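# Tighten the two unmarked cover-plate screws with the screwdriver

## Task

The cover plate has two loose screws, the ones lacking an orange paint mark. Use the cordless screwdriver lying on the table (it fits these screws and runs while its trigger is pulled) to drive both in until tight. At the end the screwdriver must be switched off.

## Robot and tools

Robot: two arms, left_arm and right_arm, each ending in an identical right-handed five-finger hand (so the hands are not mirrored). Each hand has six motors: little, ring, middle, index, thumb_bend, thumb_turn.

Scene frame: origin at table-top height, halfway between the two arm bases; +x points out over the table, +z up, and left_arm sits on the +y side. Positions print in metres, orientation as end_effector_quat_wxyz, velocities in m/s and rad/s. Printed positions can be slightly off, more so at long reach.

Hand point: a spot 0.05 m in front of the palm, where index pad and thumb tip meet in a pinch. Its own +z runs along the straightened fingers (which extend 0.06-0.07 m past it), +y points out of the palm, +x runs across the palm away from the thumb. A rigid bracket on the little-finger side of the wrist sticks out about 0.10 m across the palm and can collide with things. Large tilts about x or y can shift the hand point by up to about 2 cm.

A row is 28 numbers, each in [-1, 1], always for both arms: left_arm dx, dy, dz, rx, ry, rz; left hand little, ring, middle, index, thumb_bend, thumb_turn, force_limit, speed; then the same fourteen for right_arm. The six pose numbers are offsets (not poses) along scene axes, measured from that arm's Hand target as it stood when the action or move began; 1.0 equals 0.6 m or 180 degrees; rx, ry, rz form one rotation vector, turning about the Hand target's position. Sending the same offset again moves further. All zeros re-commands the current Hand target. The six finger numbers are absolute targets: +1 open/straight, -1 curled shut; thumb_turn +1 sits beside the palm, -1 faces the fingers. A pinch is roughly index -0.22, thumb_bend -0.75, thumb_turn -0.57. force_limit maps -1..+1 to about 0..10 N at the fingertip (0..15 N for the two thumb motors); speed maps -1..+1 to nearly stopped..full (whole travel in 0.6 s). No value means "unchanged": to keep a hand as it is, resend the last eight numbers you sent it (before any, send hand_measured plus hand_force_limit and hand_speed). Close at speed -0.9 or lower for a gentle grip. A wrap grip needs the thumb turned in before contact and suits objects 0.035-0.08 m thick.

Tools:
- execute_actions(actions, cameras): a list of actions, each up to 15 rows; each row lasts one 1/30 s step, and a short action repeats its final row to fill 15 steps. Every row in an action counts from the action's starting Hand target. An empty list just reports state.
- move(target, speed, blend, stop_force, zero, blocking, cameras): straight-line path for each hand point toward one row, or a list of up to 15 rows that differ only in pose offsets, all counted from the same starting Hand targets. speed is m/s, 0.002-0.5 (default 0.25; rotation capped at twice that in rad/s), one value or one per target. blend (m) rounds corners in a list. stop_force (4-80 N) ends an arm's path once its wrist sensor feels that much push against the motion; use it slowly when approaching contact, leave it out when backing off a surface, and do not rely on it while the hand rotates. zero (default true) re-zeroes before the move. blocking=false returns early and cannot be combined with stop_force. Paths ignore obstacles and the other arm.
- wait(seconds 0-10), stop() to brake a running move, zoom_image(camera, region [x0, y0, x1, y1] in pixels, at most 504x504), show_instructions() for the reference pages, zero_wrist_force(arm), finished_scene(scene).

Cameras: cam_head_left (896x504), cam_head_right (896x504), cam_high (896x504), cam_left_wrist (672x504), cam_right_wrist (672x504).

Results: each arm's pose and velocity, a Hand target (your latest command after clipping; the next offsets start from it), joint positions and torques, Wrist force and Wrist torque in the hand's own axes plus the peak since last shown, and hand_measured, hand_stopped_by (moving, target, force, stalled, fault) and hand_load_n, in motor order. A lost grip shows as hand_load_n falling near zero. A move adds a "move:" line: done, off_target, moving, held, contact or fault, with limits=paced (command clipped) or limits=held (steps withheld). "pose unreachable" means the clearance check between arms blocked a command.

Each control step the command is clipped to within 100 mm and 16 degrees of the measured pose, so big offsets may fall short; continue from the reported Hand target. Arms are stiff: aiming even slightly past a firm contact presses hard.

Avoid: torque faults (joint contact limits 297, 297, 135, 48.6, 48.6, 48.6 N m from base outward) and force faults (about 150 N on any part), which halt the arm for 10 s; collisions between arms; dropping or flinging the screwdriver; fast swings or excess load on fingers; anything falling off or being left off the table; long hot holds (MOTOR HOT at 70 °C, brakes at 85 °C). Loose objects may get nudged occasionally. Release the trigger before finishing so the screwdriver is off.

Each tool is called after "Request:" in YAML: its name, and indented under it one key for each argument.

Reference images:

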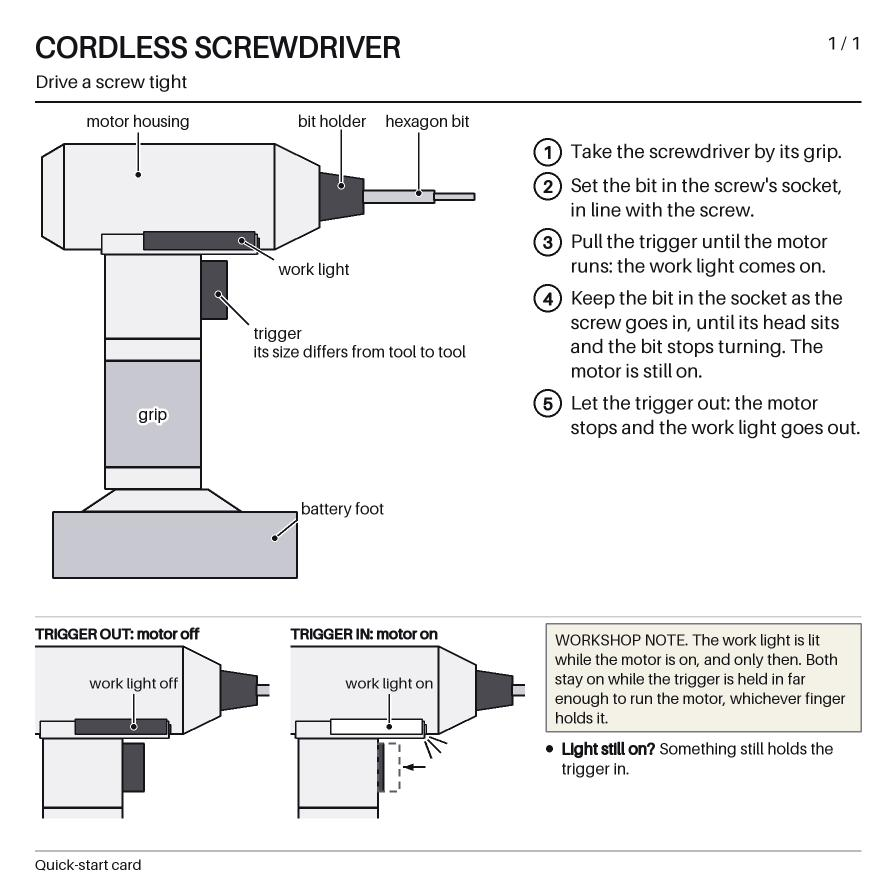

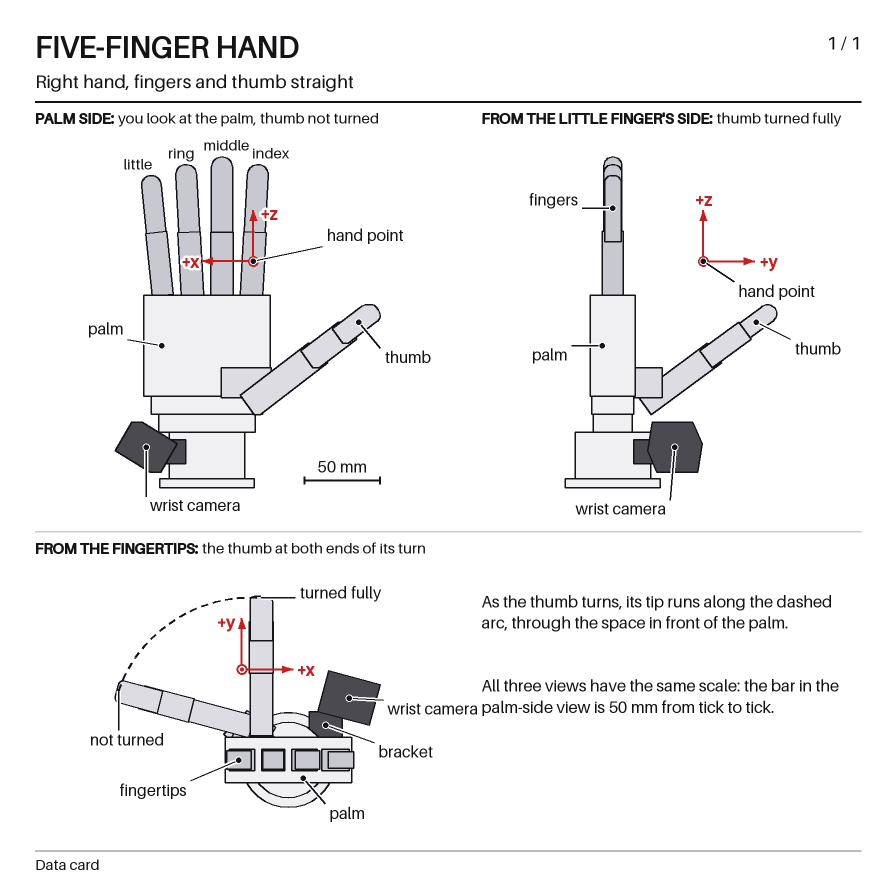

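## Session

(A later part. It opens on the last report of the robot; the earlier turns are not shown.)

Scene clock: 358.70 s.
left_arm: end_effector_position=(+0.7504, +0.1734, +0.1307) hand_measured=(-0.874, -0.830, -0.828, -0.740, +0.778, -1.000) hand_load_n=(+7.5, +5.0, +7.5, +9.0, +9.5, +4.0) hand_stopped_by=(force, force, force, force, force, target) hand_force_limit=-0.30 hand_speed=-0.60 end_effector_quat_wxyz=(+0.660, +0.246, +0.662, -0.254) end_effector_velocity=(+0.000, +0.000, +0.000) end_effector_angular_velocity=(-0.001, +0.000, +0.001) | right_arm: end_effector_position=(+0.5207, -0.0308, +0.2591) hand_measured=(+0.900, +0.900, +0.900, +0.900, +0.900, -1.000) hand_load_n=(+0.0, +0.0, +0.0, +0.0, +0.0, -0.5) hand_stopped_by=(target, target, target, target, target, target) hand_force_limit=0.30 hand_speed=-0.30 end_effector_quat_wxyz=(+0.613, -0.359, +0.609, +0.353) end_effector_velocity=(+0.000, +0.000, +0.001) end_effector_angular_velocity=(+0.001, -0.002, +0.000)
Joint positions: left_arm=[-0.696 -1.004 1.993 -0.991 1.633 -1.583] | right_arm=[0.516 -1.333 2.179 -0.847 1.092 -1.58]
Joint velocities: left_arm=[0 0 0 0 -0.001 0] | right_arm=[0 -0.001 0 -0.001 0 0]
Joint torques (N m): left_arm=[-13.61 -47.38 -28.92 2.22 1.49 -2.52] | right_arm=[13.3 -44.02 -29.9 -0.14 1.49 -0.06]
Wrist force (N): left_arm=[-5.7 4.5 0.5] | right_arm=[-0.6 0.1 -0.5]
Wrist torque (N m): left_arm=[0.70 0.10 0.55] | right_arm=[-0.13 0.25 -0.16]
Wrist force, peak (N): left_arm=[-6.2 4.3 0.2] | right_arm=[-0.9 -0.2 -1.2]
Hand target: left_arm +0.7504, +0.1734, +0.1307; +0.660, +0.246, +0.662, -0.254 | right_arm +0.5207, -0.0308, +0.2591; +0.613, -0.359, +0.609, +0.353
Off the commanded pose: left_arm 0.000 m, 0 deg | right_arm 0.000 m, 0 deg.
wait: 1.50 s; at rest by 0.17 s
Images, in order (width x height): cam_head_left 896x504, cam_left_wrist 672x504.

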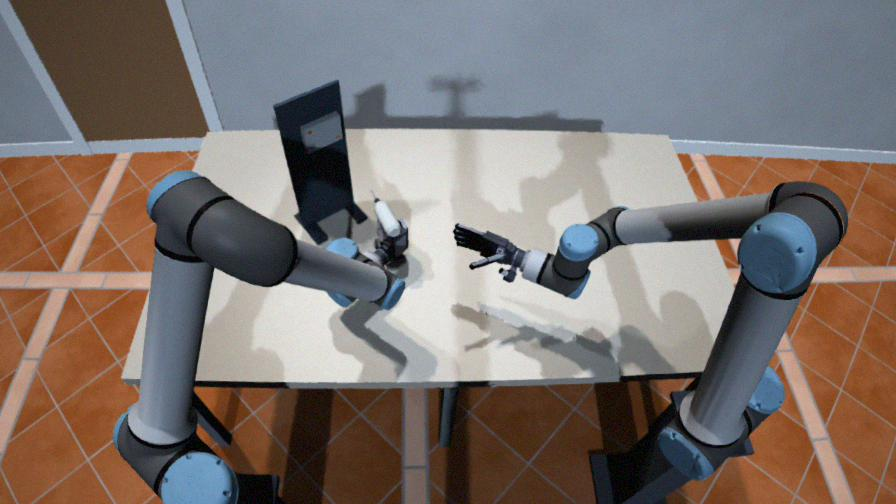

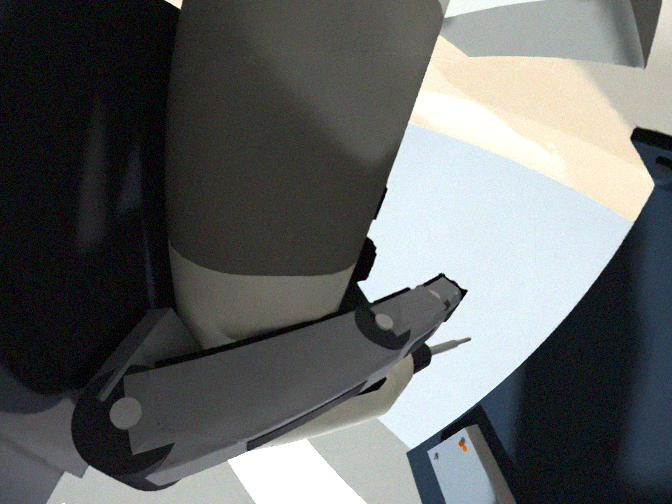

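Request:
execute_actions:
  actions:
    - [[0,0,0,0,0,0,-1,-1,-1,-0.99,-0.97,-1,0.9,-0.6,0,0,0,0,0,0,0.9,0.9,0.9,0.9,0.9,-1,0.3,-0.3]]
  cameras: ["cam_left_wrist","cam_right_wrist","cam_high"]

Request:
zoom_image:
  camera: "cam_left_wrist"
  region: [200, 220, 480, 460]

Request:
zoom_image:
  camera: "cam_high"
  region: [400, 240, 480, 320]

Scene clock: 359.53 s.
left_arm: end_effector_position=(+0.7504, +0.1734, +0.1307) hand_measured=(-0.874, -0.830, -0.828, -0.752, +0.778, -1.000) hand_load_n=(+7.5, +5.0, +7.0, +14.0, +10.0, +4.0) hand_stopped_by=(force, force, force, force, force, target) hand_force_limit=0.90 hand_speed=-0.60 end_effector_quat_wxyz=(+0.660, +0.246, +0.662, -0.254) end_effector_velocity=(+0.000, +0.000, +0.000) end_effector_angular_velocity=(+0.001, -0.001, +0.000) | right_arm: end_effector_position=(+0.5207, -0.0308, +0.2591) hand_measured=(+0.900, +0.900, +0.900, +0.900, +0.900, -1.000) hand_load_n=(+0.0, -0.5, +0.0, +0.0, +0.0, +0.0) hand_stopped_by=(target, target, target, target, target, target) hand_force_limit=0.30 hand_speed=-0.30 end_effector_quat_wxyz=(+0.613, -0.359, +0.609, +0.353) end_effector_velocity=(+0.000, +0.000, -0.002) end_effector_angular_velocity=(-0.002, +0.003, +0.000)
Joint positions: left_arm=[-0.696 -1.004 1.993 -0.991 1.633 -1.583] | right_arm=[0.516 -1.333 2.179 -0.847 1.092 -1.58]
Joint velocities: left_arm=[-0.001 0 0 0 0 0.001] | right_arm=[0 0.002 0 0.001 0 0]
Joint torques (N m): left_arm=[-14.45 -46.21 -29.49 2.1 1.27 -2.97] | right_arm=[13.45 -44.4 -30.04 -0.32 1.68 -0.13]
Wrist force (N): left_arm=[-5.9 3.2 0.7] | right_arm=[-0.5 -0.2 -0.9]
Wrist torque (N m): left_arm=[0.61 0.18 0.55] | right_arm=[-0.16 0.25 -0.16]
Wrist force, peak (N): left_arm=[-6.7 3.7 0.8] | right_arm=[-0.6 -0.3 -1.2]
Hand target: left_arm +0.7504, +0.1734, +0.1307; +0.660, +0.246, +0.662, -0.254 | right_arm +0.5207, -0.0308, +0.2591; +0.613, -0.359, +0.609, +0.353
Off the commanded pose: left_arm 0.000 m, 0 deg | right_arm 0.000 m, 0 deg.
Images, in order (width x height): cam_high 896x504, cam_left_wrist 672x504, cam_right_wrist 672x504.

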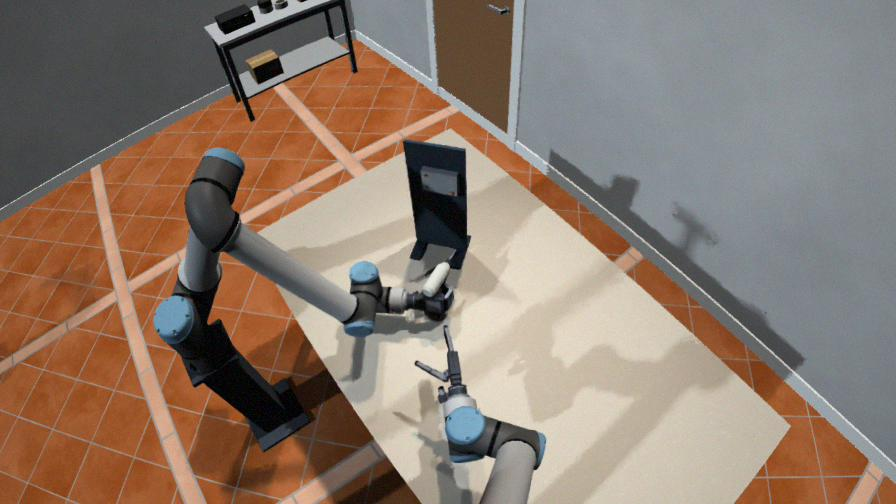

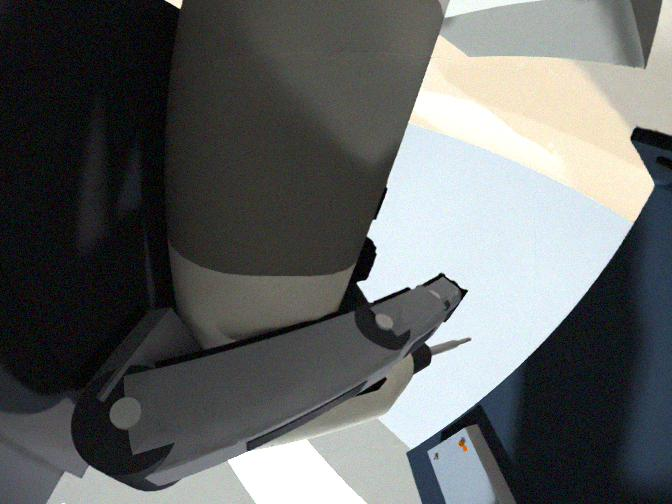

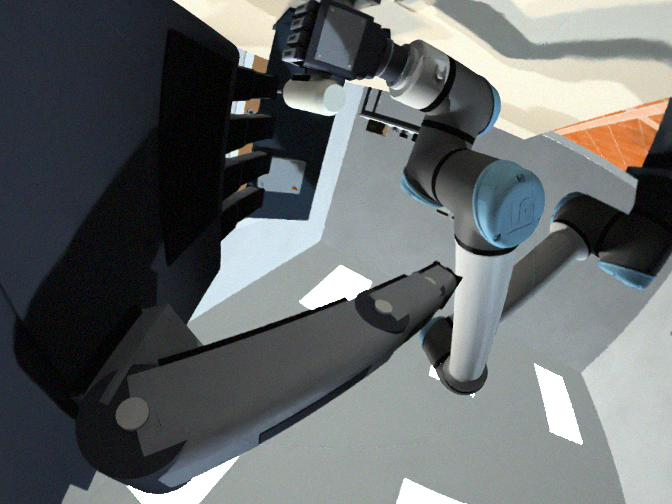

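Scaled by 1.800 from the camera's 672x504 image, which has a finer 960x720 frame.

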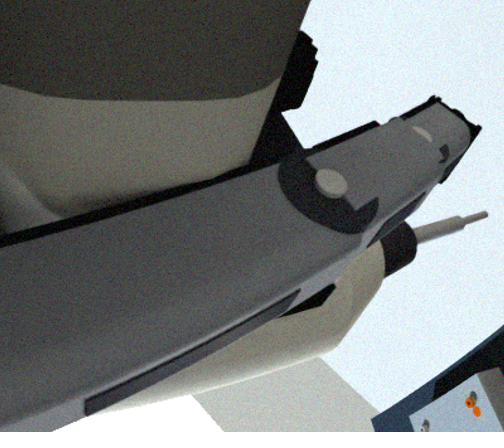

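Scaled by 6.300.

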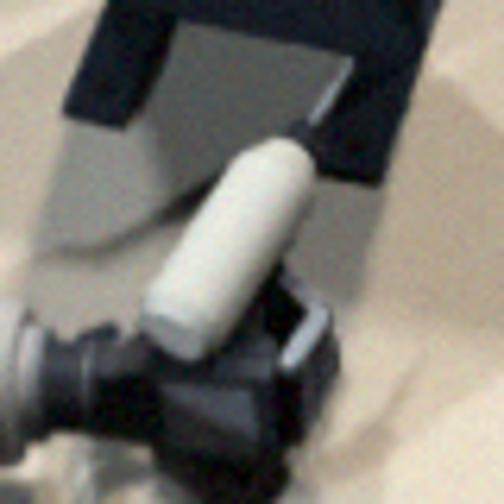

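Request:
move:
  target: [0,0,0,0,0,0,-1,-1,-1,-0.99,-0.97,-1,0.9,-0.6,0.333,-0.117,-0.167,0,0,0.167,0.9,0.9,0.9,0.9,0.9,-1,0.3,-0.3]
  speed: 0.2
  cameras: ["cam_right_wrist"]

Scene clock: 361.73 s.
left_arm: end_effector_position=(+0.7504, +0.1734, +0.1307) hand_measured=(-0.874, -0.830, -0.828, -0.752, +0.778, -1.000) hand_load_n=(+7.0, +5.0, +7.0, +14.0, +9.5, +3.5) hand_stopped_by=(force, force, force, force, force, target) hand_force_limit=0.90 hand_speed=-0.60 end_effector_quat_wxyz=(+0.660, +0.246, +0.662, -0.254) end_effector_velocity=(+0.000, +0.001, -0.001) end_effector_angular_velocity=(-0.001, +0.002, +0.002) | right_arm: end_effector_position=(+0.7204, -0.1004, +0.1594) hand_measured=(+0.900, +0.900, +0.900, +0.900, +0.900, -1.000) hand_load_n=(-0.5, +0.0, +0.0, +0.0, +0.0, +0.0) hand_stopped_by=(target, target, target, target, target, target) hand_force_limit=0.30 hand_speed=-0.30 end_effector_quat_wxyz=(+0.501, -0.504, +0.495, +0.500) end_effector_velocity=(+0.000, +0.000, +0.000) end_effector_angular_velocity=(+0.000, +0.000, +0.003)
Joint positions: left_arm=[-0.696 -1.004 1.993 -0.991 1.633 -1.583] | right_arm=[0.193 -0.928 1.76 -0.84 0.244 -1.572]
Joint velocities: left_arm=[0.001 0 0 0 -0.001 -0.001] | right_arm=[0 0.001 -0.002 0 -0.003 0.001]
Joint torques (N m): left_arm=[-11.12 -47.35 -26.5 2.38 1.29 -2.85] | right_arm=[6.1 -75.41 -35.46 -3.88 -1.75 1.07]
Wrist force (N): left_arm=[-6.1 3.2 0.8] | right_arm=[-0.4 -0.4 -0.7]
Wrist torque (N m): left_arm=[0.61 0.21 0.54] | right_arm=[-0.20 0.22 -0.18]
Wrist force, peak (N): left_arm=[-6.6 3.7 0.9] | right_arm=[-1.6 2.1 -1.5]
Hand target: left_arm +0.7504, +0.1734, +0.1307; +0.660, +0.246, +0.662, -0.254 | right_arm +0.7205, -0.1004, +0.1594; +0.501, -0.504, +0.495, +0.500
Off the commanded pose: left_arm 0.000 m, 0 deg | right_arm 0.001 m, 0 deg.
move: done
Images, in order (width x height): cam_right_wrist 672x504.

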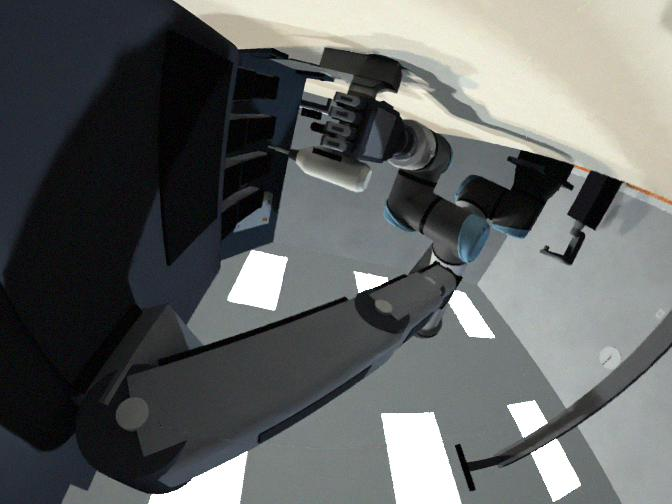

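Request:
zoom_image:
  camera: "cam_right_wrist"
  region: [260, 40, 440, 200]

Request:
zoom_image:
  camera: "cam_right_wrist"
  region: [270, 80, 390, 200]

Scaled by 2.800 from the camera's 672x504 image, which has a finer 960x720 frame.

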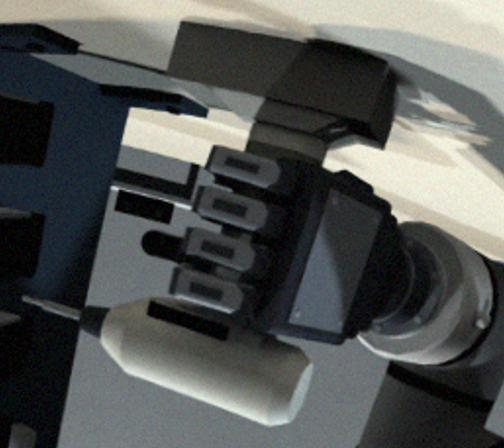

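Scaled by 4.200 from the camera's 672x504 image, which has a finer 960x720 frame.

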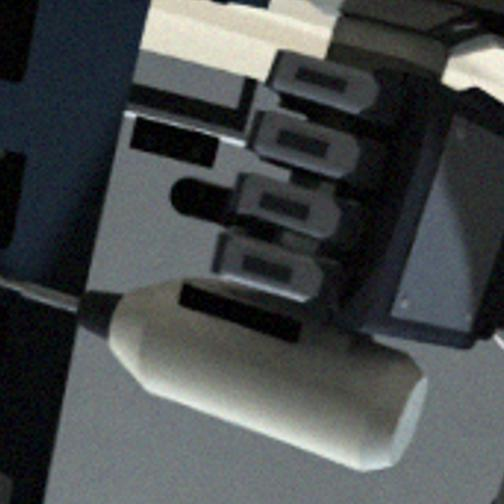

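Request:
execute_actions:
  actions:
    - [[0,0,0,0,0,0,-1,-1,-1,-0.6,-0.97,-1,0.9,-0.6,0,0,0,0,0,0,0.9,0.9,0.9,0.9,0.9,-1,0.3,-0.3]]
    - [[0,0,0,0,0,0,-1,-1,-1,-0.98,-0.97,-1,-0.95,-0.93,0,0,0,0,0,0,0.9,0.9,0.9,0.9,0.9,-1,0.3,-0.3]]
  cameras: []

Request:
wait:
  seconds: 3
  cameras: []

Request:
execute_actions:
  actions:
    - [[0,0,0,0,0,0,-1,-1,-1,-0.97,-0.97,-1,-0.6,-0.93,0,0,0,0,0,0,0.9,0.9,0.9,0.9,0.9,-1,0.3,-0.3]]
  cameras: []

Request:
execute_actions:
  actions:
    - [[0,0,0,0,0,0,-1,-1,-1,-0.98,-0.97,-1,-0.2,-0.93,0,0,0,0,0,0,0.9,0.9,0.9,0.9,0.9,-1,0.3,-0.3]]
  cameras: []

Request:
execute_actions:
  actions:
    - [[0,0,0,0,0,0,-1,-1,-1,-0.97,-0.97,-1,0.5,-0.93,0,0,0,0,0,0,0.9,0.9,0.9,0.9,0.9,-1,0.3,-0.3]]
  cameras: ["cam_right_wrist"]

Request:
zoom_image:
  camera: "cam_right_wrist"
  region: [270, 80, 390, 200]

Scene clock: 364.57 s.
left_arm: end_effector_position=(+0.7504, +0.1734, +0.1307) hand_measured=(-0.874, -0.830, -0.828, -0.720, +0.778, -1.000) hand_load_n=(+7.5, +5.5, +7.5, +1.0, +9.0, +4.0) hand_stopped_by=(force, force, force, force, force, target) hand_force_limit=-0.95 hand_speed=-0.93 end_effector_quat_wxyz=(+0.660, +0.246, +0.662, -0.254) end_effector_velocity=(+0.000, +0.000, +0.000) end_effector_angular_velocity=(+0.000, +0.000, +0.000) | right_arm: end_effector_position=(+0.7205, -0.1004, +0.1594) hand_measured=(+0.900, +0.900, +0.900, +0.900, +0.900, -1.000) hand_load_n=(+0.0, +0.0, +0.5, +0.0, +0.0, +0.0) hand_stopped_by=(target, target, target, target, target, target) hand_force_limit=0.30 hand_speed=-0.30 end_effector_quat_wxyz=(+0.501, -0.504, +0.495, +0.500) end_effector_velocity=(+0.000, +0.000, -0.001) end_effector_angular_velocity=(+0.000, +0.001, +0.000)
Joint positions: left_arm=[-0.696 -1.004 1.993 -0.991 1.633 -1.583] | right_arm=[0.193 -0.928 1.759 -0.84 0.244 -1.572]
Joint velocities: left_arm=[0 0 0 0 0 0] | right_arm=[0 0.002 0 0 0 0]
Joint torques (N m): left_arm=[-11.89 -52.48 -19.75 2.23 1.37 -3.01] | right_arm=[13.87 -75.67 -24.26 -3.04 -0.83 1.73]
Wrist force (N): left_arm=[-7.1 4.1 -1.3] | right_arm=[-0.5 -0.3 -1.1]
Wrist torque (N m): left_arm=[0.55 0.13 0.48] | right_arm=[-0.16 0.24 -0.17]
Wrist force, peak (N): left_arm=[-7.4 4.4 -1.3] | right_arm=[-0.5 0.0 -1.3]
Hand target: left_arm +0.7504, +0.1734, +0.1307; +0.660, +0.246, +0.662, -0.254 | right_arm +0.7205, -0.1004, +0.1594; +0.501, -0.504, +0.495, +0.500
Off the commanded pose: left_arm 0.000 m, 0 deg | right_arm 0.000 m, 0 deg.
No camera images: "cameras" was empty.

Scene clock: 367.57 s.
left_arm: end_effector_position=(+0.7504, +0.1734, +0.1307) hand_measured=(-0.874, -0.830, -0.828, -0.720, +0.778, -1.000) hand_load_n=(+8.0, +5.5, +8.0, +1.0, +9.0, +4.0) hand_stopped_by=(force, force, force, force, force, target) hand_force_limit=-0.95 hand_speed=-0.93 end_effector_quat_wxyz=(+0.660, +0.246, +0.662, -0.254) end_effector_velocity=(+0.000, +0.000, +0.000) end_effector_angular_velocity=(+0.000, +0.001, +0.000) | right_arm: end_effector_position=(+0.7205, -0.1004, +0.1594) hand_measured=(+0.900, +0.900, +0.900, +0.900, +0.900, -1.000) hand_load_n=(+0.0, +0.0, +0.0, +0.0, +0.0, +0.0) hand_stopped_by=(target, target, target, target, target, target) hand_force_limit=0.30 hand_speed=-0.30 end_effector_quat_wxyz=(+0.501, -0.504, +0.495, +0.500) end_effector_velocity=(+0.000, +0.000, +0.000) end_effector_angular_velocity=(+0.000, +0.001, +0.000)
Joint positions: left_arm=[-0.696 -1.004 1.993 -0.991 1.633 -1.583] | right_arm=[0.193 -0.928 1.759 -0.84 0.244 -1.572]
Joint velocities: left_arm=[0 0 0 0.001 -0.001 -0.001] | right_arm=[0 0 0 0.001 0 0]
Joint torques (N m): left_arm=[-12.25 -46.07 -13.63 2.2 1 -2.29] | right_arm=[12.78 -77.64 -25.55 -2.46 -0.91 1.28]
Wrist force (N): left_arm=[-7.2 4.1 -0.9] | right_arm=[-0.3 -0.2 -1.1]
Wrist torque (N m): left_arm=[0.54 0.11 0.48] | right_arm=[-0.14 0.23 -0.16]
Wrist force, peak (N): left_arm=[-7.3 4.6 -1.5] | right_arm=[-0.6 -0.3 -1.3]
Hand target: left_arm +0.7504, +0.1734, +0.1307; +0.660, +0.246, +0.662, -0.254 | right_arm +0.7205, -0.1004, +0.1594; +0.501, -0.504, +0.495, +0.500
Off the commanded pose: left_arm 0.000 m, 0 deg | right_arm 0.000 m, 0 deg.
wait: 3.00 s; at rest by 0.17 s
No camera images: "cameras" was empty.

Scene clock: 368.27 s.
left_arm: end_effector_position=(+0.7504, +0.1734, +0.1307) hand_measured=(-0.874, -0.830, -0.828, -0.726, +0.778, -1.000) hand_load_n=(+8.0, +5.5, +7.5, +3.0, +9.0, +4.0) hand_stopped_by=(force, force, force, force, force, target) hand_force_limit=-0.60 hand_speed=-0.93 end_effector_quat_wxyz=(+0.660, +0.246, +0.662, -0.254) end_effector_velocity=(+0.000, +0.001, +0.000) end_effector_angular_velocity=(+0.000, -0.001, +0.000) | right_arm: end_effector_position=(+0.7205, -0.1004, +0.1594) hand_measured=(+0.900, +0.900, +0.900, +0.900, +0.900, -1.000) hand_load_n=(+0.0, +0.0, +0.0, +0.0, +0.0, -0.5) hand_stopped_by=(target, target, target, target, target, target) hand_force_limit=0.30 hand_speed=-0.30 end_effector_quat_wxyz=(+0.501, -0.504, +0.495, +0.500) end_effector_velocity=(+0.000, +0.000, +0.002) end_effector_angular_velocity=(+0.001, -0.003, +0.000)
Joint positions: left_arm=[-0.696 -1.004 1.993 -0.991 1.633 -1.583] | right_arm=[0.193 -0.928 1.759 -0.84 0.244 -1.572]
Joint velocities: left_arm=[0.001 0 0 0 0.001 0.001] | right_arm=[0 -0.003 0 0 0 0]
Joint torques (N m): left_arm=[-10.59 -50.72 -12.69 1.98 1.34 -2.41] | right_arm=[11.59 -76.58 -25.54 -2.27 -0.7 1.37]
Wrist force (N): left_arm=[-6.8 3.7 -0.8] | right_arm=[-0.5 -0.3 -0.7]
Wrist torque (N m): left_arm=[0.53 0.11 0.49] | right_arm=[-0.18 0.23 -0.18]
Wrist force, peak (N): left_arm=[-7.1 4.3 -0.9] | right_arm=[-0.8 -0.1 -1.0]
Hand target: left_arm +0.7504, +0.1734, +0.1307; +0.660, +0.246, +0.662, -0.254 | right_arm +0.7205, -0.1004, +0.1594; +0.501, -0.504, +0.495, +0.500
Off the commanded pose: left_arm 0.000 m, 0 deg | right_arm 0.000 m, 0 deg.
No camera images: "cameras" was empty.

Scene clock: 368.97 s.
left_arm: end_effector_position=(+0.7504, +0.1734, +0.1307) hand_measured=(-0.874, -0.830, -0.828, -0.730, +0.778, -1.000) hand_load_n=(+7.5, +5.5, +7.5, +4.0, +9.0, +4.0) hand_stopped_by=(force, force, force, force, force, target) hand_force_limit=-0.20 hand_speed=-0.93 end_effector_quat_wxyz=(+0.660, +0.246, +0.662, -0.254) end_effector_velocity=(+0.000, +0.000, +0.000) end_effector_angular_velocity=(+0.001, +0.000, +0.000) | right_arm: end_effector_position=(+0.7205, -0.1004, +0.1594) hand_measured=(+0.900, +0.900, +0.900, +0.900, +0.900, -1.000) hand_load_n=(+0.0, +0.0, +0.0, +0.0, +0.0, -0.5) hand_stopped_by=(target, target, target, target, target, target) hand_force_limit=0.30 hand_speed=-0.30 end_effector_quat_wxyz=(+0.501, -0.504, +0.495, +0.500) end_effector_velocity=(+0.000, +0.000, -0.001) end_effector_angular_velocity=(+0.000, +0.000, +0.000)
Joint positions: left_arm=[-0.696 -1.004 1.993 -0.991 1.633 -1.583] | right_arm=[0.193 -0.928 1.759 -0.84 0.244 -1.572]
Joint velocities: left_arm=[0 0 0 0 -0.001 0.001] | right_arm=[0 0.001 0 -0.001 0 0]
Joint torques (N m): left_arm=[-8.15 -50.68 -12.11 2.08 1.54 -2.81] | right_arm=[12.22 -78.11 -25.84 -2.06 -0.42 1.34]
Wrist force (N): left_arm=[-7.1 4.1 -0.9] | right_arm=[-0.1 -0.4 -0.7]
Wrist torque (N m): left_arm=[0.63 0.16 0.49] | right_arm=[-0.19 0.18 -0.15]
Wrist force, peak (N): left_arm=[-7.1 4.5 -1.2] | right_arm=[-0.2 -0.3 -1.3]
Hand target: left_arm +0.7504, +0.1734, +0.1307; +0.660, +0.246, +0.662, -0.254 | right_arm +0.7205, -0.1004, +0.1594; +0.501, -0.504, +0.495, +0.500
Off the commanded pose: left_arm 0.000 m, 0 deg | right_arm 0.000 m, 0 deg.
No camera images: "cameras" was empty.

Scene clock: 369.67 s.
left_arm: end_effector_position=(+0.7504, +0.1734, +0.1307) hand_measured=(-0.874, -0.830, -0.828, -0.738, +0.778, -1.000) hand_load_n=(+7.5, +5.5, +7.5, +8.0, +9.5, +4.0) hand_stopped_by=(force, force, force, force, force, target) hand_force_limit=0.50 hand_speed=-0.93 end_effector_quat_wxyz=(+0.660, +0.246, +0.662, -0.254) end_effector_velocity=(+0.000, +0.000, +0.000) end_effector_angular_velocity=(+0.001, -0.001, +0.000) | right_arm: end_effector_position=(+0.7205, -0.1004, +0.1594) hand_measured=(+0.900, +0.900, +0.900, +0.900, +0.900, -1.000) hand_load_n=(+0.0, +0.0, +0.0, +0.0, +0.0, +0.0) hand_stopped_by=(target, target, target, target, target, target) hand_force_limit=0.30 hand_speed=-0.30 end_effector_quat_wxyz=(+0.501, -0.504, +0.495, +0.500) end_effector_velocity=(+0.000, +0.000, +0.001) end_effector_angular_velocity=(+0.001, -0.003, +0.000)
Joint positions: left_arm=[-0.696 -1.004 1.993 -0.991 1.633 -1.583] | right_arm=[0.193 -0.928 1.759 -0.84 0.244 -1.572]
Joint velocities: left_arm=[0 0 0 0 0 0.001] | right_arm=[0 -0.002 0 -0.001 0 0]
Joint torques (N m): left_arm=[-8.88 -48.61 -11.31 2.08 1.52 -2.16] | right_arm=[12.12 -78.37 -26.26 -2.07 -0.5 1.18]
Wrist force (N): left_arm=[-6.5 3.8 0.2] | right_arm=[-0.4 -0.2 -0.8]
Wrist torque (N m): left_arm=[0.66 0.12 0.52] | right_arm=[-0.17 0.22 -0.16]
Wrist force, peak (N): left_arm=[-7.2 4.0 -0.5] | right_arm=[-0.6 -0.8 -0.9]
Hand target: left_arm +0.7504, +0.1734, +0.1307; +0.660, +0.246, +0.662, -0.254 | right_arm +0.7205, -0.1004, +0.1594; +0.501, -0.504, +0.495, +0.500
Off the commanded pose: left_arm 0.000 m, 0 deg | right_arm 0.000 m, 0 deg.
Images, in order (width x height): cam_right_wrist 672x504.

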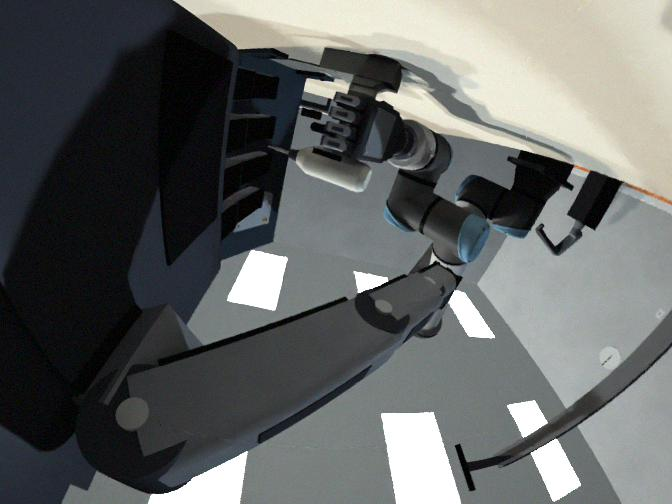

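Scaled by 4.200 from the camera's 672x504 image, which has a finer 960x720 frame.

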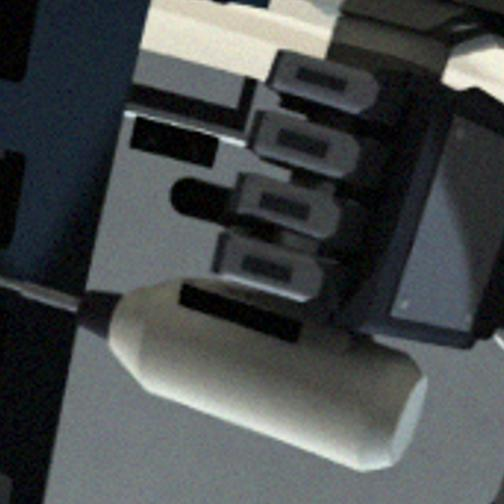

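Request:
execute_actions:
  actions:
    - [[0,0,0,0,0,0,-1,-1,-1,-0.6,1,-1,0.5,-0.6,0,0,0,0,0,0,0.9,0.9,0.9,0.9,0.9,-1,0.3,-0.3]]
    - [[0,0,0,0,0,0,-1,-1,-1,-0.6,1,-1,0.5,-0.6,0,0,0,0,0,0,0.9,0.9,0.9,0.9,0.9,-1,0.3,-0.3]]

Request:
execute_actions:
  actions:
    - [[0,0,0,0,0,0,-1,-1,-1,-0.98,1,-1,0.5,-0.85,0,0,0,0,0,0,0.9,0.9,0.9,0.9,0.9,-1,0.3,-0.3]]
    - [[0,0,0,0,0,0,-1,-1,-1,-0.98,1,-1,0.5,-0.85,0,0,0,0,0,0,0.9,0.9,0.9,0.9,0.9,-1,0.3,-0.3]]
    - [[0,0,0,0,0,0,-1,-1,-1,-0.98,1,-1,0.5,-0.85,0,0,0,0,0,0,0.9,0.9,0.9,0.9,0.9,-1,0.3,-0.3]]

Request:
zoom_image:
  camera: "cam_right_wrist"
  region: [200, 40, 450, 240]

Scene clock: 371.70 s.
left_arm: end_effector_position=(+0.7504, +0.1734, +0.1306) hand_measured=(-0.874, -0.830, -0.828, -0.600, +1.000, -1.000) hand_load_n=(+4.0, +2.5, +3.5, +0.0, +0.0, +0.0) hand_stopped_by=(force, force, force, target, target, target) hand_force_limit=0.50 hand_speed=-0.60 end_effector_quat_wxyz=(+0.660, +0.246, +0.662, -0.254) end_effector_velocity=(+0.000, +0.000, +0.000) end_effector_angular_velocity=(-0.001, +0.000, +0.000) | right_arm: end_effector_position=(+0.7205, -0.1004, +0.1594) hand_measured=(+0.900, +0.900, +0.900, +0.900, +0.900, -1.000) hand_load_n=(+0.0, +0.0, +0.0, +0.0, +0.0, +0.0) hand_stopped_by=(target, target, target, target, target, target) hand_force_limit=0.30 hand_speed=-0.30 end_effector_quat_wxyz=(+0.501, -0.504, +0.495, +0.500) end_effector_velocity=(+0.000, +0.000, +0.000) end_effector_angular_velocity=(+0.000, +0.001, +0.000)
Joint positions: left_arm=[-0.696 -1.004 1.993 -0.991 1.633 -1.583] | right_arm=[0.193 -0.928 1.759 -0.84 0.244 -1.572]
Joint velocities: left_arm=[0.001 0 0 -0.001 0.001 -0.001] | right_arm=[0 0 0 0.001 0 0]
Joint torques (N m): left_arm=[-10.18 -51.01 -17.95 -1.21 1.03 -2.79] | right_arm=[11.08 -79.74 -27.32 -1.79 -0.18 1.04]
Wrist force (N): left_arm=[-2.5 3.0 -1.1] | right_arm=[-0.4 -0.3 -0.9]
Wrist torque (N m): left_arm=[0.51 0.21 0.25] | right_arm=[-0.18 0.22 -0.16]
Wrist force, peak (N): left_arm=[-8.5 3.5 -1.5] | right_arm=[-0.5 -0.4 -1.3]
Hand target: left_arm +0.7504, +0.1734, +0.1307; +0.660, +0.246, +0.662, -0.254 | right_arm +0.7205, -0.1004, +0.1594; +0.501, -0.504, +0.495, +0.500
Off the commanded pose: left_arm 0.000 m, 0 deg | right_arm 0.000 m, 0 deg.

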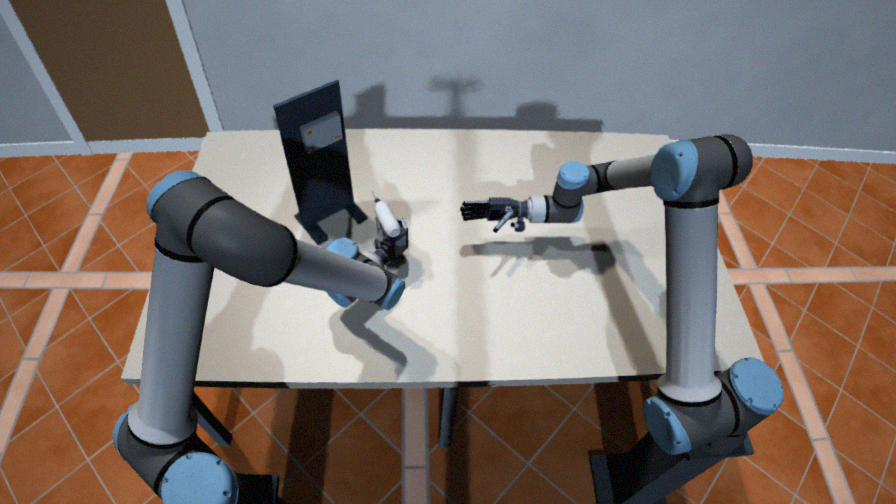

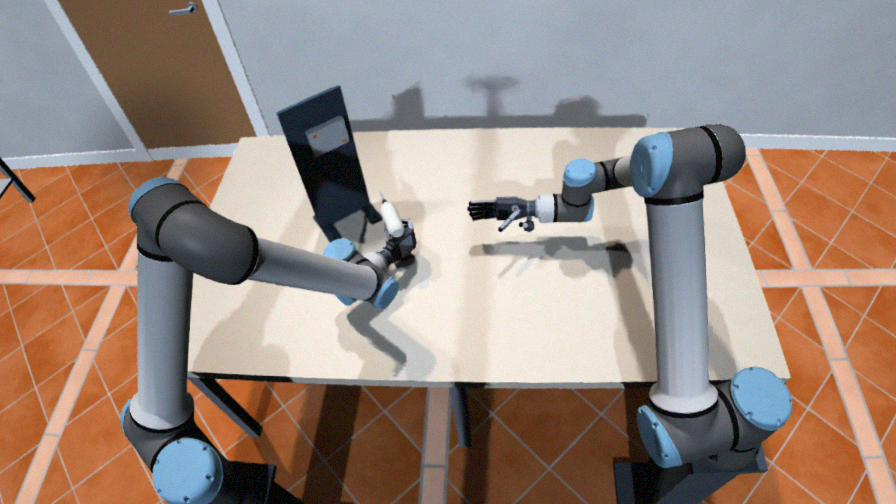

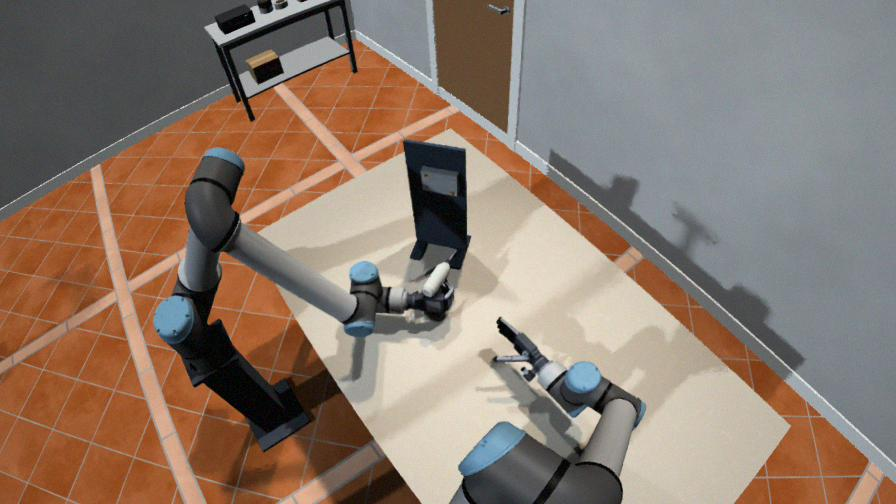

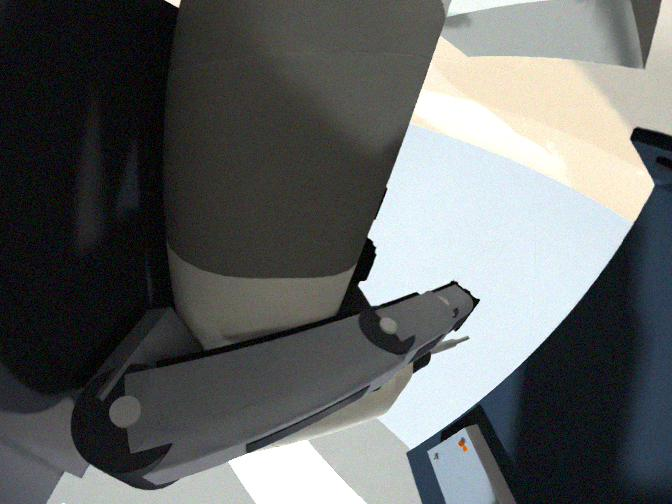

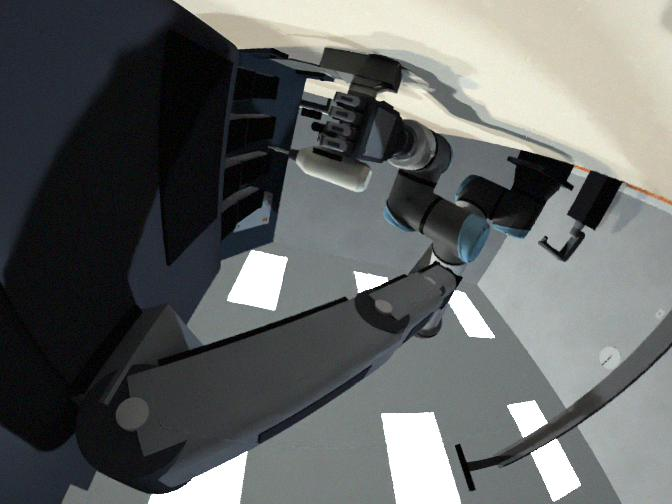

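Scene clock: 373.40 s.
left_arm: end_effector_position=(+0.7504, +0.1734, +0.1306) hand_measured=(-0.874, -0.830, -0.828, -0.756, +1.000, -1.000) hand_load_n=(+3.0, +2.0, +3.5, +7.5, +0.0, -0.5) hand_stopped_by=(force, force, force, force, target, target) hand_force_limit=0.50 hand_speed=-0.85 end_effector_quat_wxyz=(+0.660, +0.246, +0.662, -0.254) end_effector_velocity=(+0.000, +0.000, +0.000) end_effector_angular_velocity=(-0.001, +0.001, +0.000) | right_arm: end_effector_position=(+0.7205, -0.1004, +0.1594) hand_measured=(+0.900, +0.900, +0.900, +0.900, +0.900, -1.000) hand_load_n=(+0.0, +0.0, +0.0, +0.0, +0.5, +0.0) hand_stopped_by=(target, target, target, target, target, target) hand_force_limit=0.30 hand_speed=-0.30 end_effector_quat_wxyz=(+0.501, -0.504, +0.495, +0.500) end_effector_velocity=(+0.000, +0.000, +0.000) end_effector_angular_velocity=(+0.000, +0.000, +0.000)
Joint positions: left_arm=[-0.696 -1.004 1.993 -0.991 1.633 -1.583] | right_arm=[0.193 -0.928 1.759 -0.84 0.244 -1.572]
Joint velocities: left_arm=[0 0 0 0 0 -0.001] | right_arm=[0 0 0 0 0 0]
Joint torques (N m): left_arm=[-10.11 -48.87 -35.17 -5.25 1.02 -3.13] | right_arm=[10.96 -79.32 -27.99 -1.53 0.04 0.8]
Wrist force (N): left_arm=[-0.9 3.0 -0.4] | right_arm=[-0.9 -0.4 -1.1]
Wrist torque (N m): left_arm=[0.62 0.22 0.24] | right_arm=[-0.17 0.31 -0.20]
Wrist force, peak (N): left_arm=[-2.7 3.4 -1.4] | right_arm=[-0.9 -0.4 -1.1]
Hand target: left_arm +0.7504, +0.1734, +0.1307; +0.660, +0.246, +0.662, -0.254 | right_arm +0.7205, -0.1004, +0.1594; +0.501, -0.504, +0.495, +0.500
Off the commanded pose: left_arm 0.000 m, 0 deg | right_arm 0.000 m, 0 deg.

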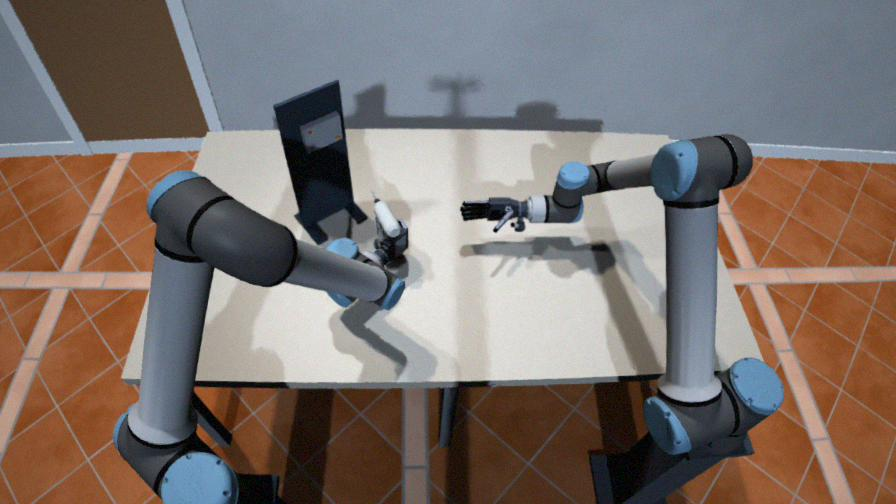

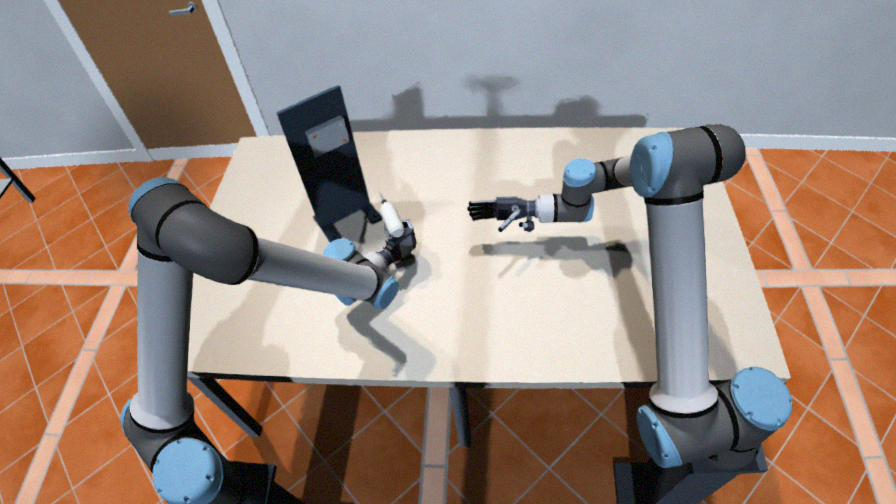

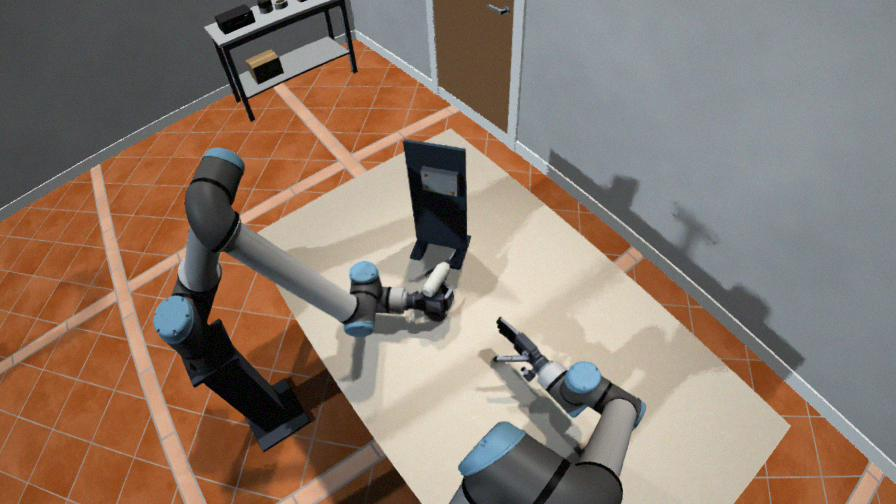

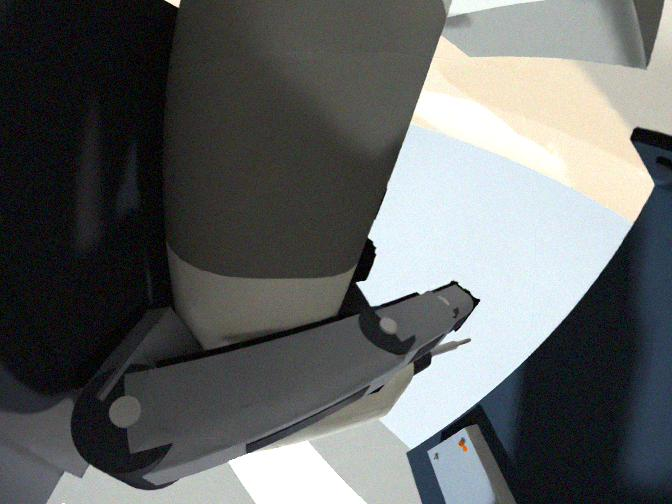

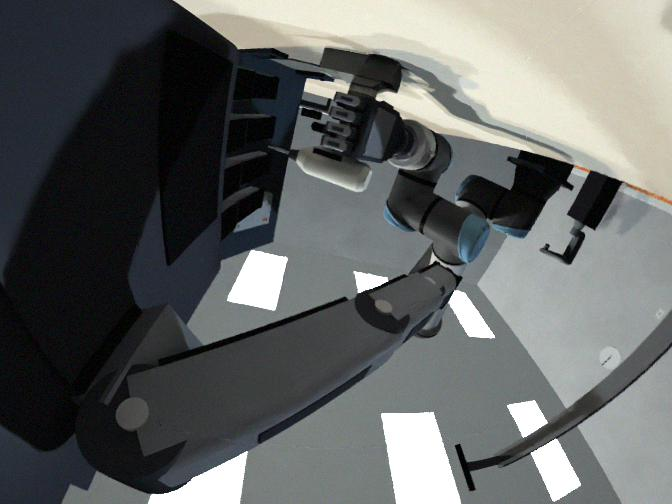

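Scaled by 2.016 from the camera's 672x504 image, which has a finer 960x720 frame.

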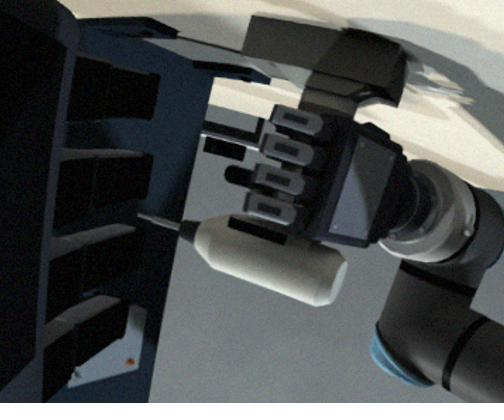

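Request:
execute_actions:
  actions:
    - [[0,0,0,0,0,0,-1,-1,-1,-1,1,-1,1,-0.8,0,0,0,0,0,0,0.9,0.9,0.9,0.9,0.9,-1,0.3,-0.3]]
    - [[0,0,0,0,0,0,-1,-1,-1,-1,1,-1,1,-0.8,0,0,0,0,0,0,0.9,0.9,0.9,0.9,0.9,-1,0.3,-0.3]]
  cameras: ["cam_right_wrist","cam_left_wrist"]

Request:
zoom_image:
  camera: "cam_right_wrist"
  region: [270, 80, 390, 200]

Scene clock: 375.13 s.
left_arm: end_effector_position=(+0.7504, +0.1734, +0.1307) hand_measured=(-0.874, -0.830, -0.828, -0.764, +1.000, -1.000) hand_load_n=(+3.0, +1.5, +3.0, +9.0, +0.5, -0.5) hand_stopped_by=(force, force, force, force, target, target) hand_force_limit=1.00 hand_speed=-0.80 end_effector_quat_wxyz=(+0.660, +0.246, +0.662, -0.254) end_effector_velocity=(+0.000, +0.000, +0.000) end_effector_angular_velocity=(+0.000, +0.001, +0.000) | right_arm: end_effector_position=(+0.7205, -0.1004, +0.1594) hand_measured=(+0.900, +0.900, +0.900, +0.900, +0.900, -1.000) hand_load_n=(+0.0, +0.0, +0.0, +0.0, +0.0, -0.5) hand_stopped_by=(target, target, target, target, target, target) hand_force_limit=0.30 hand_speed=-0.30 end_effector_quat_wxyz=(+0.501, -0.504, +0.495, +0.500) end_effector_velocity=(+0.000, +0.000, +0.002) end_effector_angular_velocity=(+0.001, -0.003, +0.000)
Joint positions: left_arm=[-0.696 -1.004 1.993 -0.991 1.633 -1.583] | right_arm=[0.193 -0.928 1.759 -0.84 0.244 -1.572]
Joint velocities: left_arm=[-0.001 0 0 0 -0.001 -0.001] | right_arm=[0 -0.002 0 0 0 0]
Joint torques (N m): left_arm=[-8.43 -47.55 -34.78 -5.44 0.96 -2.76] | right_arm=[10.46 -80.54 -28.36 -1.24 0.1 0.72]
Wrist force (N): left_arm=[-0.9 2.9 -0.5] | right_arm=[-0.5 -0.3 -0.8]
Wrist torque (N m): left_arm=[0.61 0.26 0.23] | right_arm=[-0.17 0.24 -0.17]
Wrist force, peak (N): left_arm=[-0.5 3.5 -0.5] | right_arm=[-0.8 -0.6 -1.1]
Hand target: left_arm +0.7504, +0.1734, +0.1307; +0.660, +0.246, +0.662, -0.254 | right_arm +0.7205, -0.1004, +0.1594; +0.501, -0.504, +0.495, +0.500
Off the commanded pose: left_arm 0.000 m, 0 deg | right_arm 0.000 m, 0 deg.
Images, in order (width x height): cam_left_wrist 672x504, cam_right_wrist 672x504.

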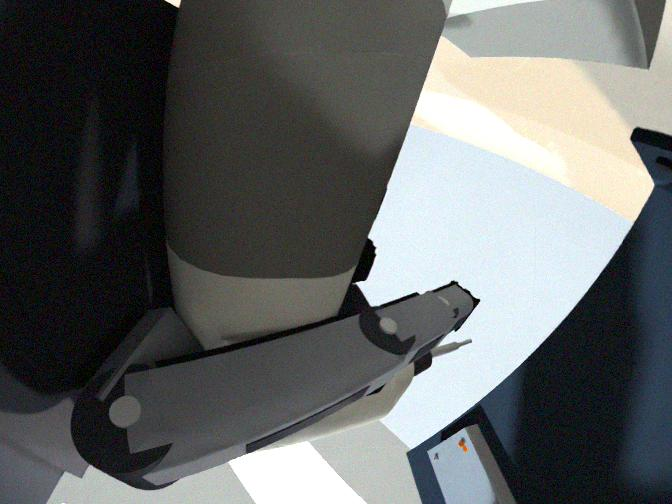

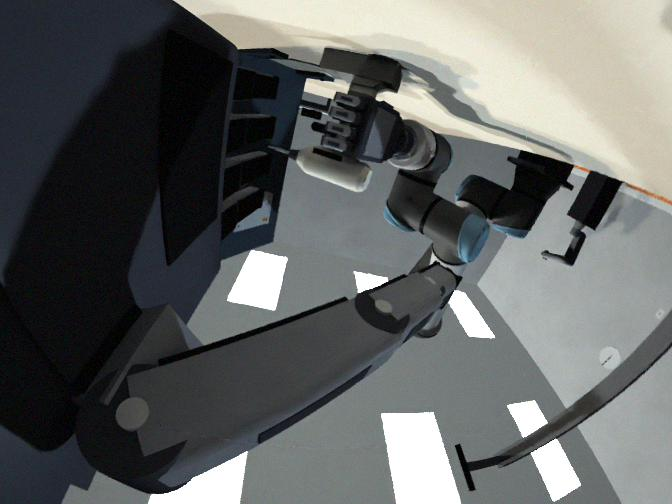

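Scaled by 4.200 from the camera's 672x504 image, which has a finer 960x720 frame.

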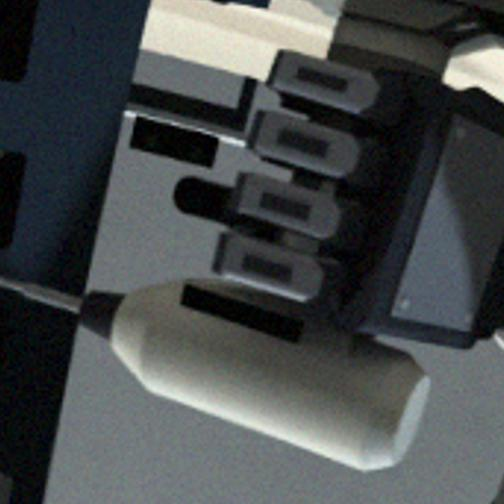

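Request:
zoom_image:
  camera: "cam_left_wrist"
  region: [160, 180, 500, 440]

Scaled by 1.482 from the camera's 672x504 image, which has a finer 960x720 frame.

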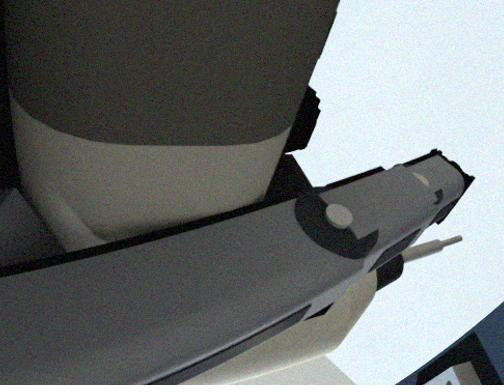

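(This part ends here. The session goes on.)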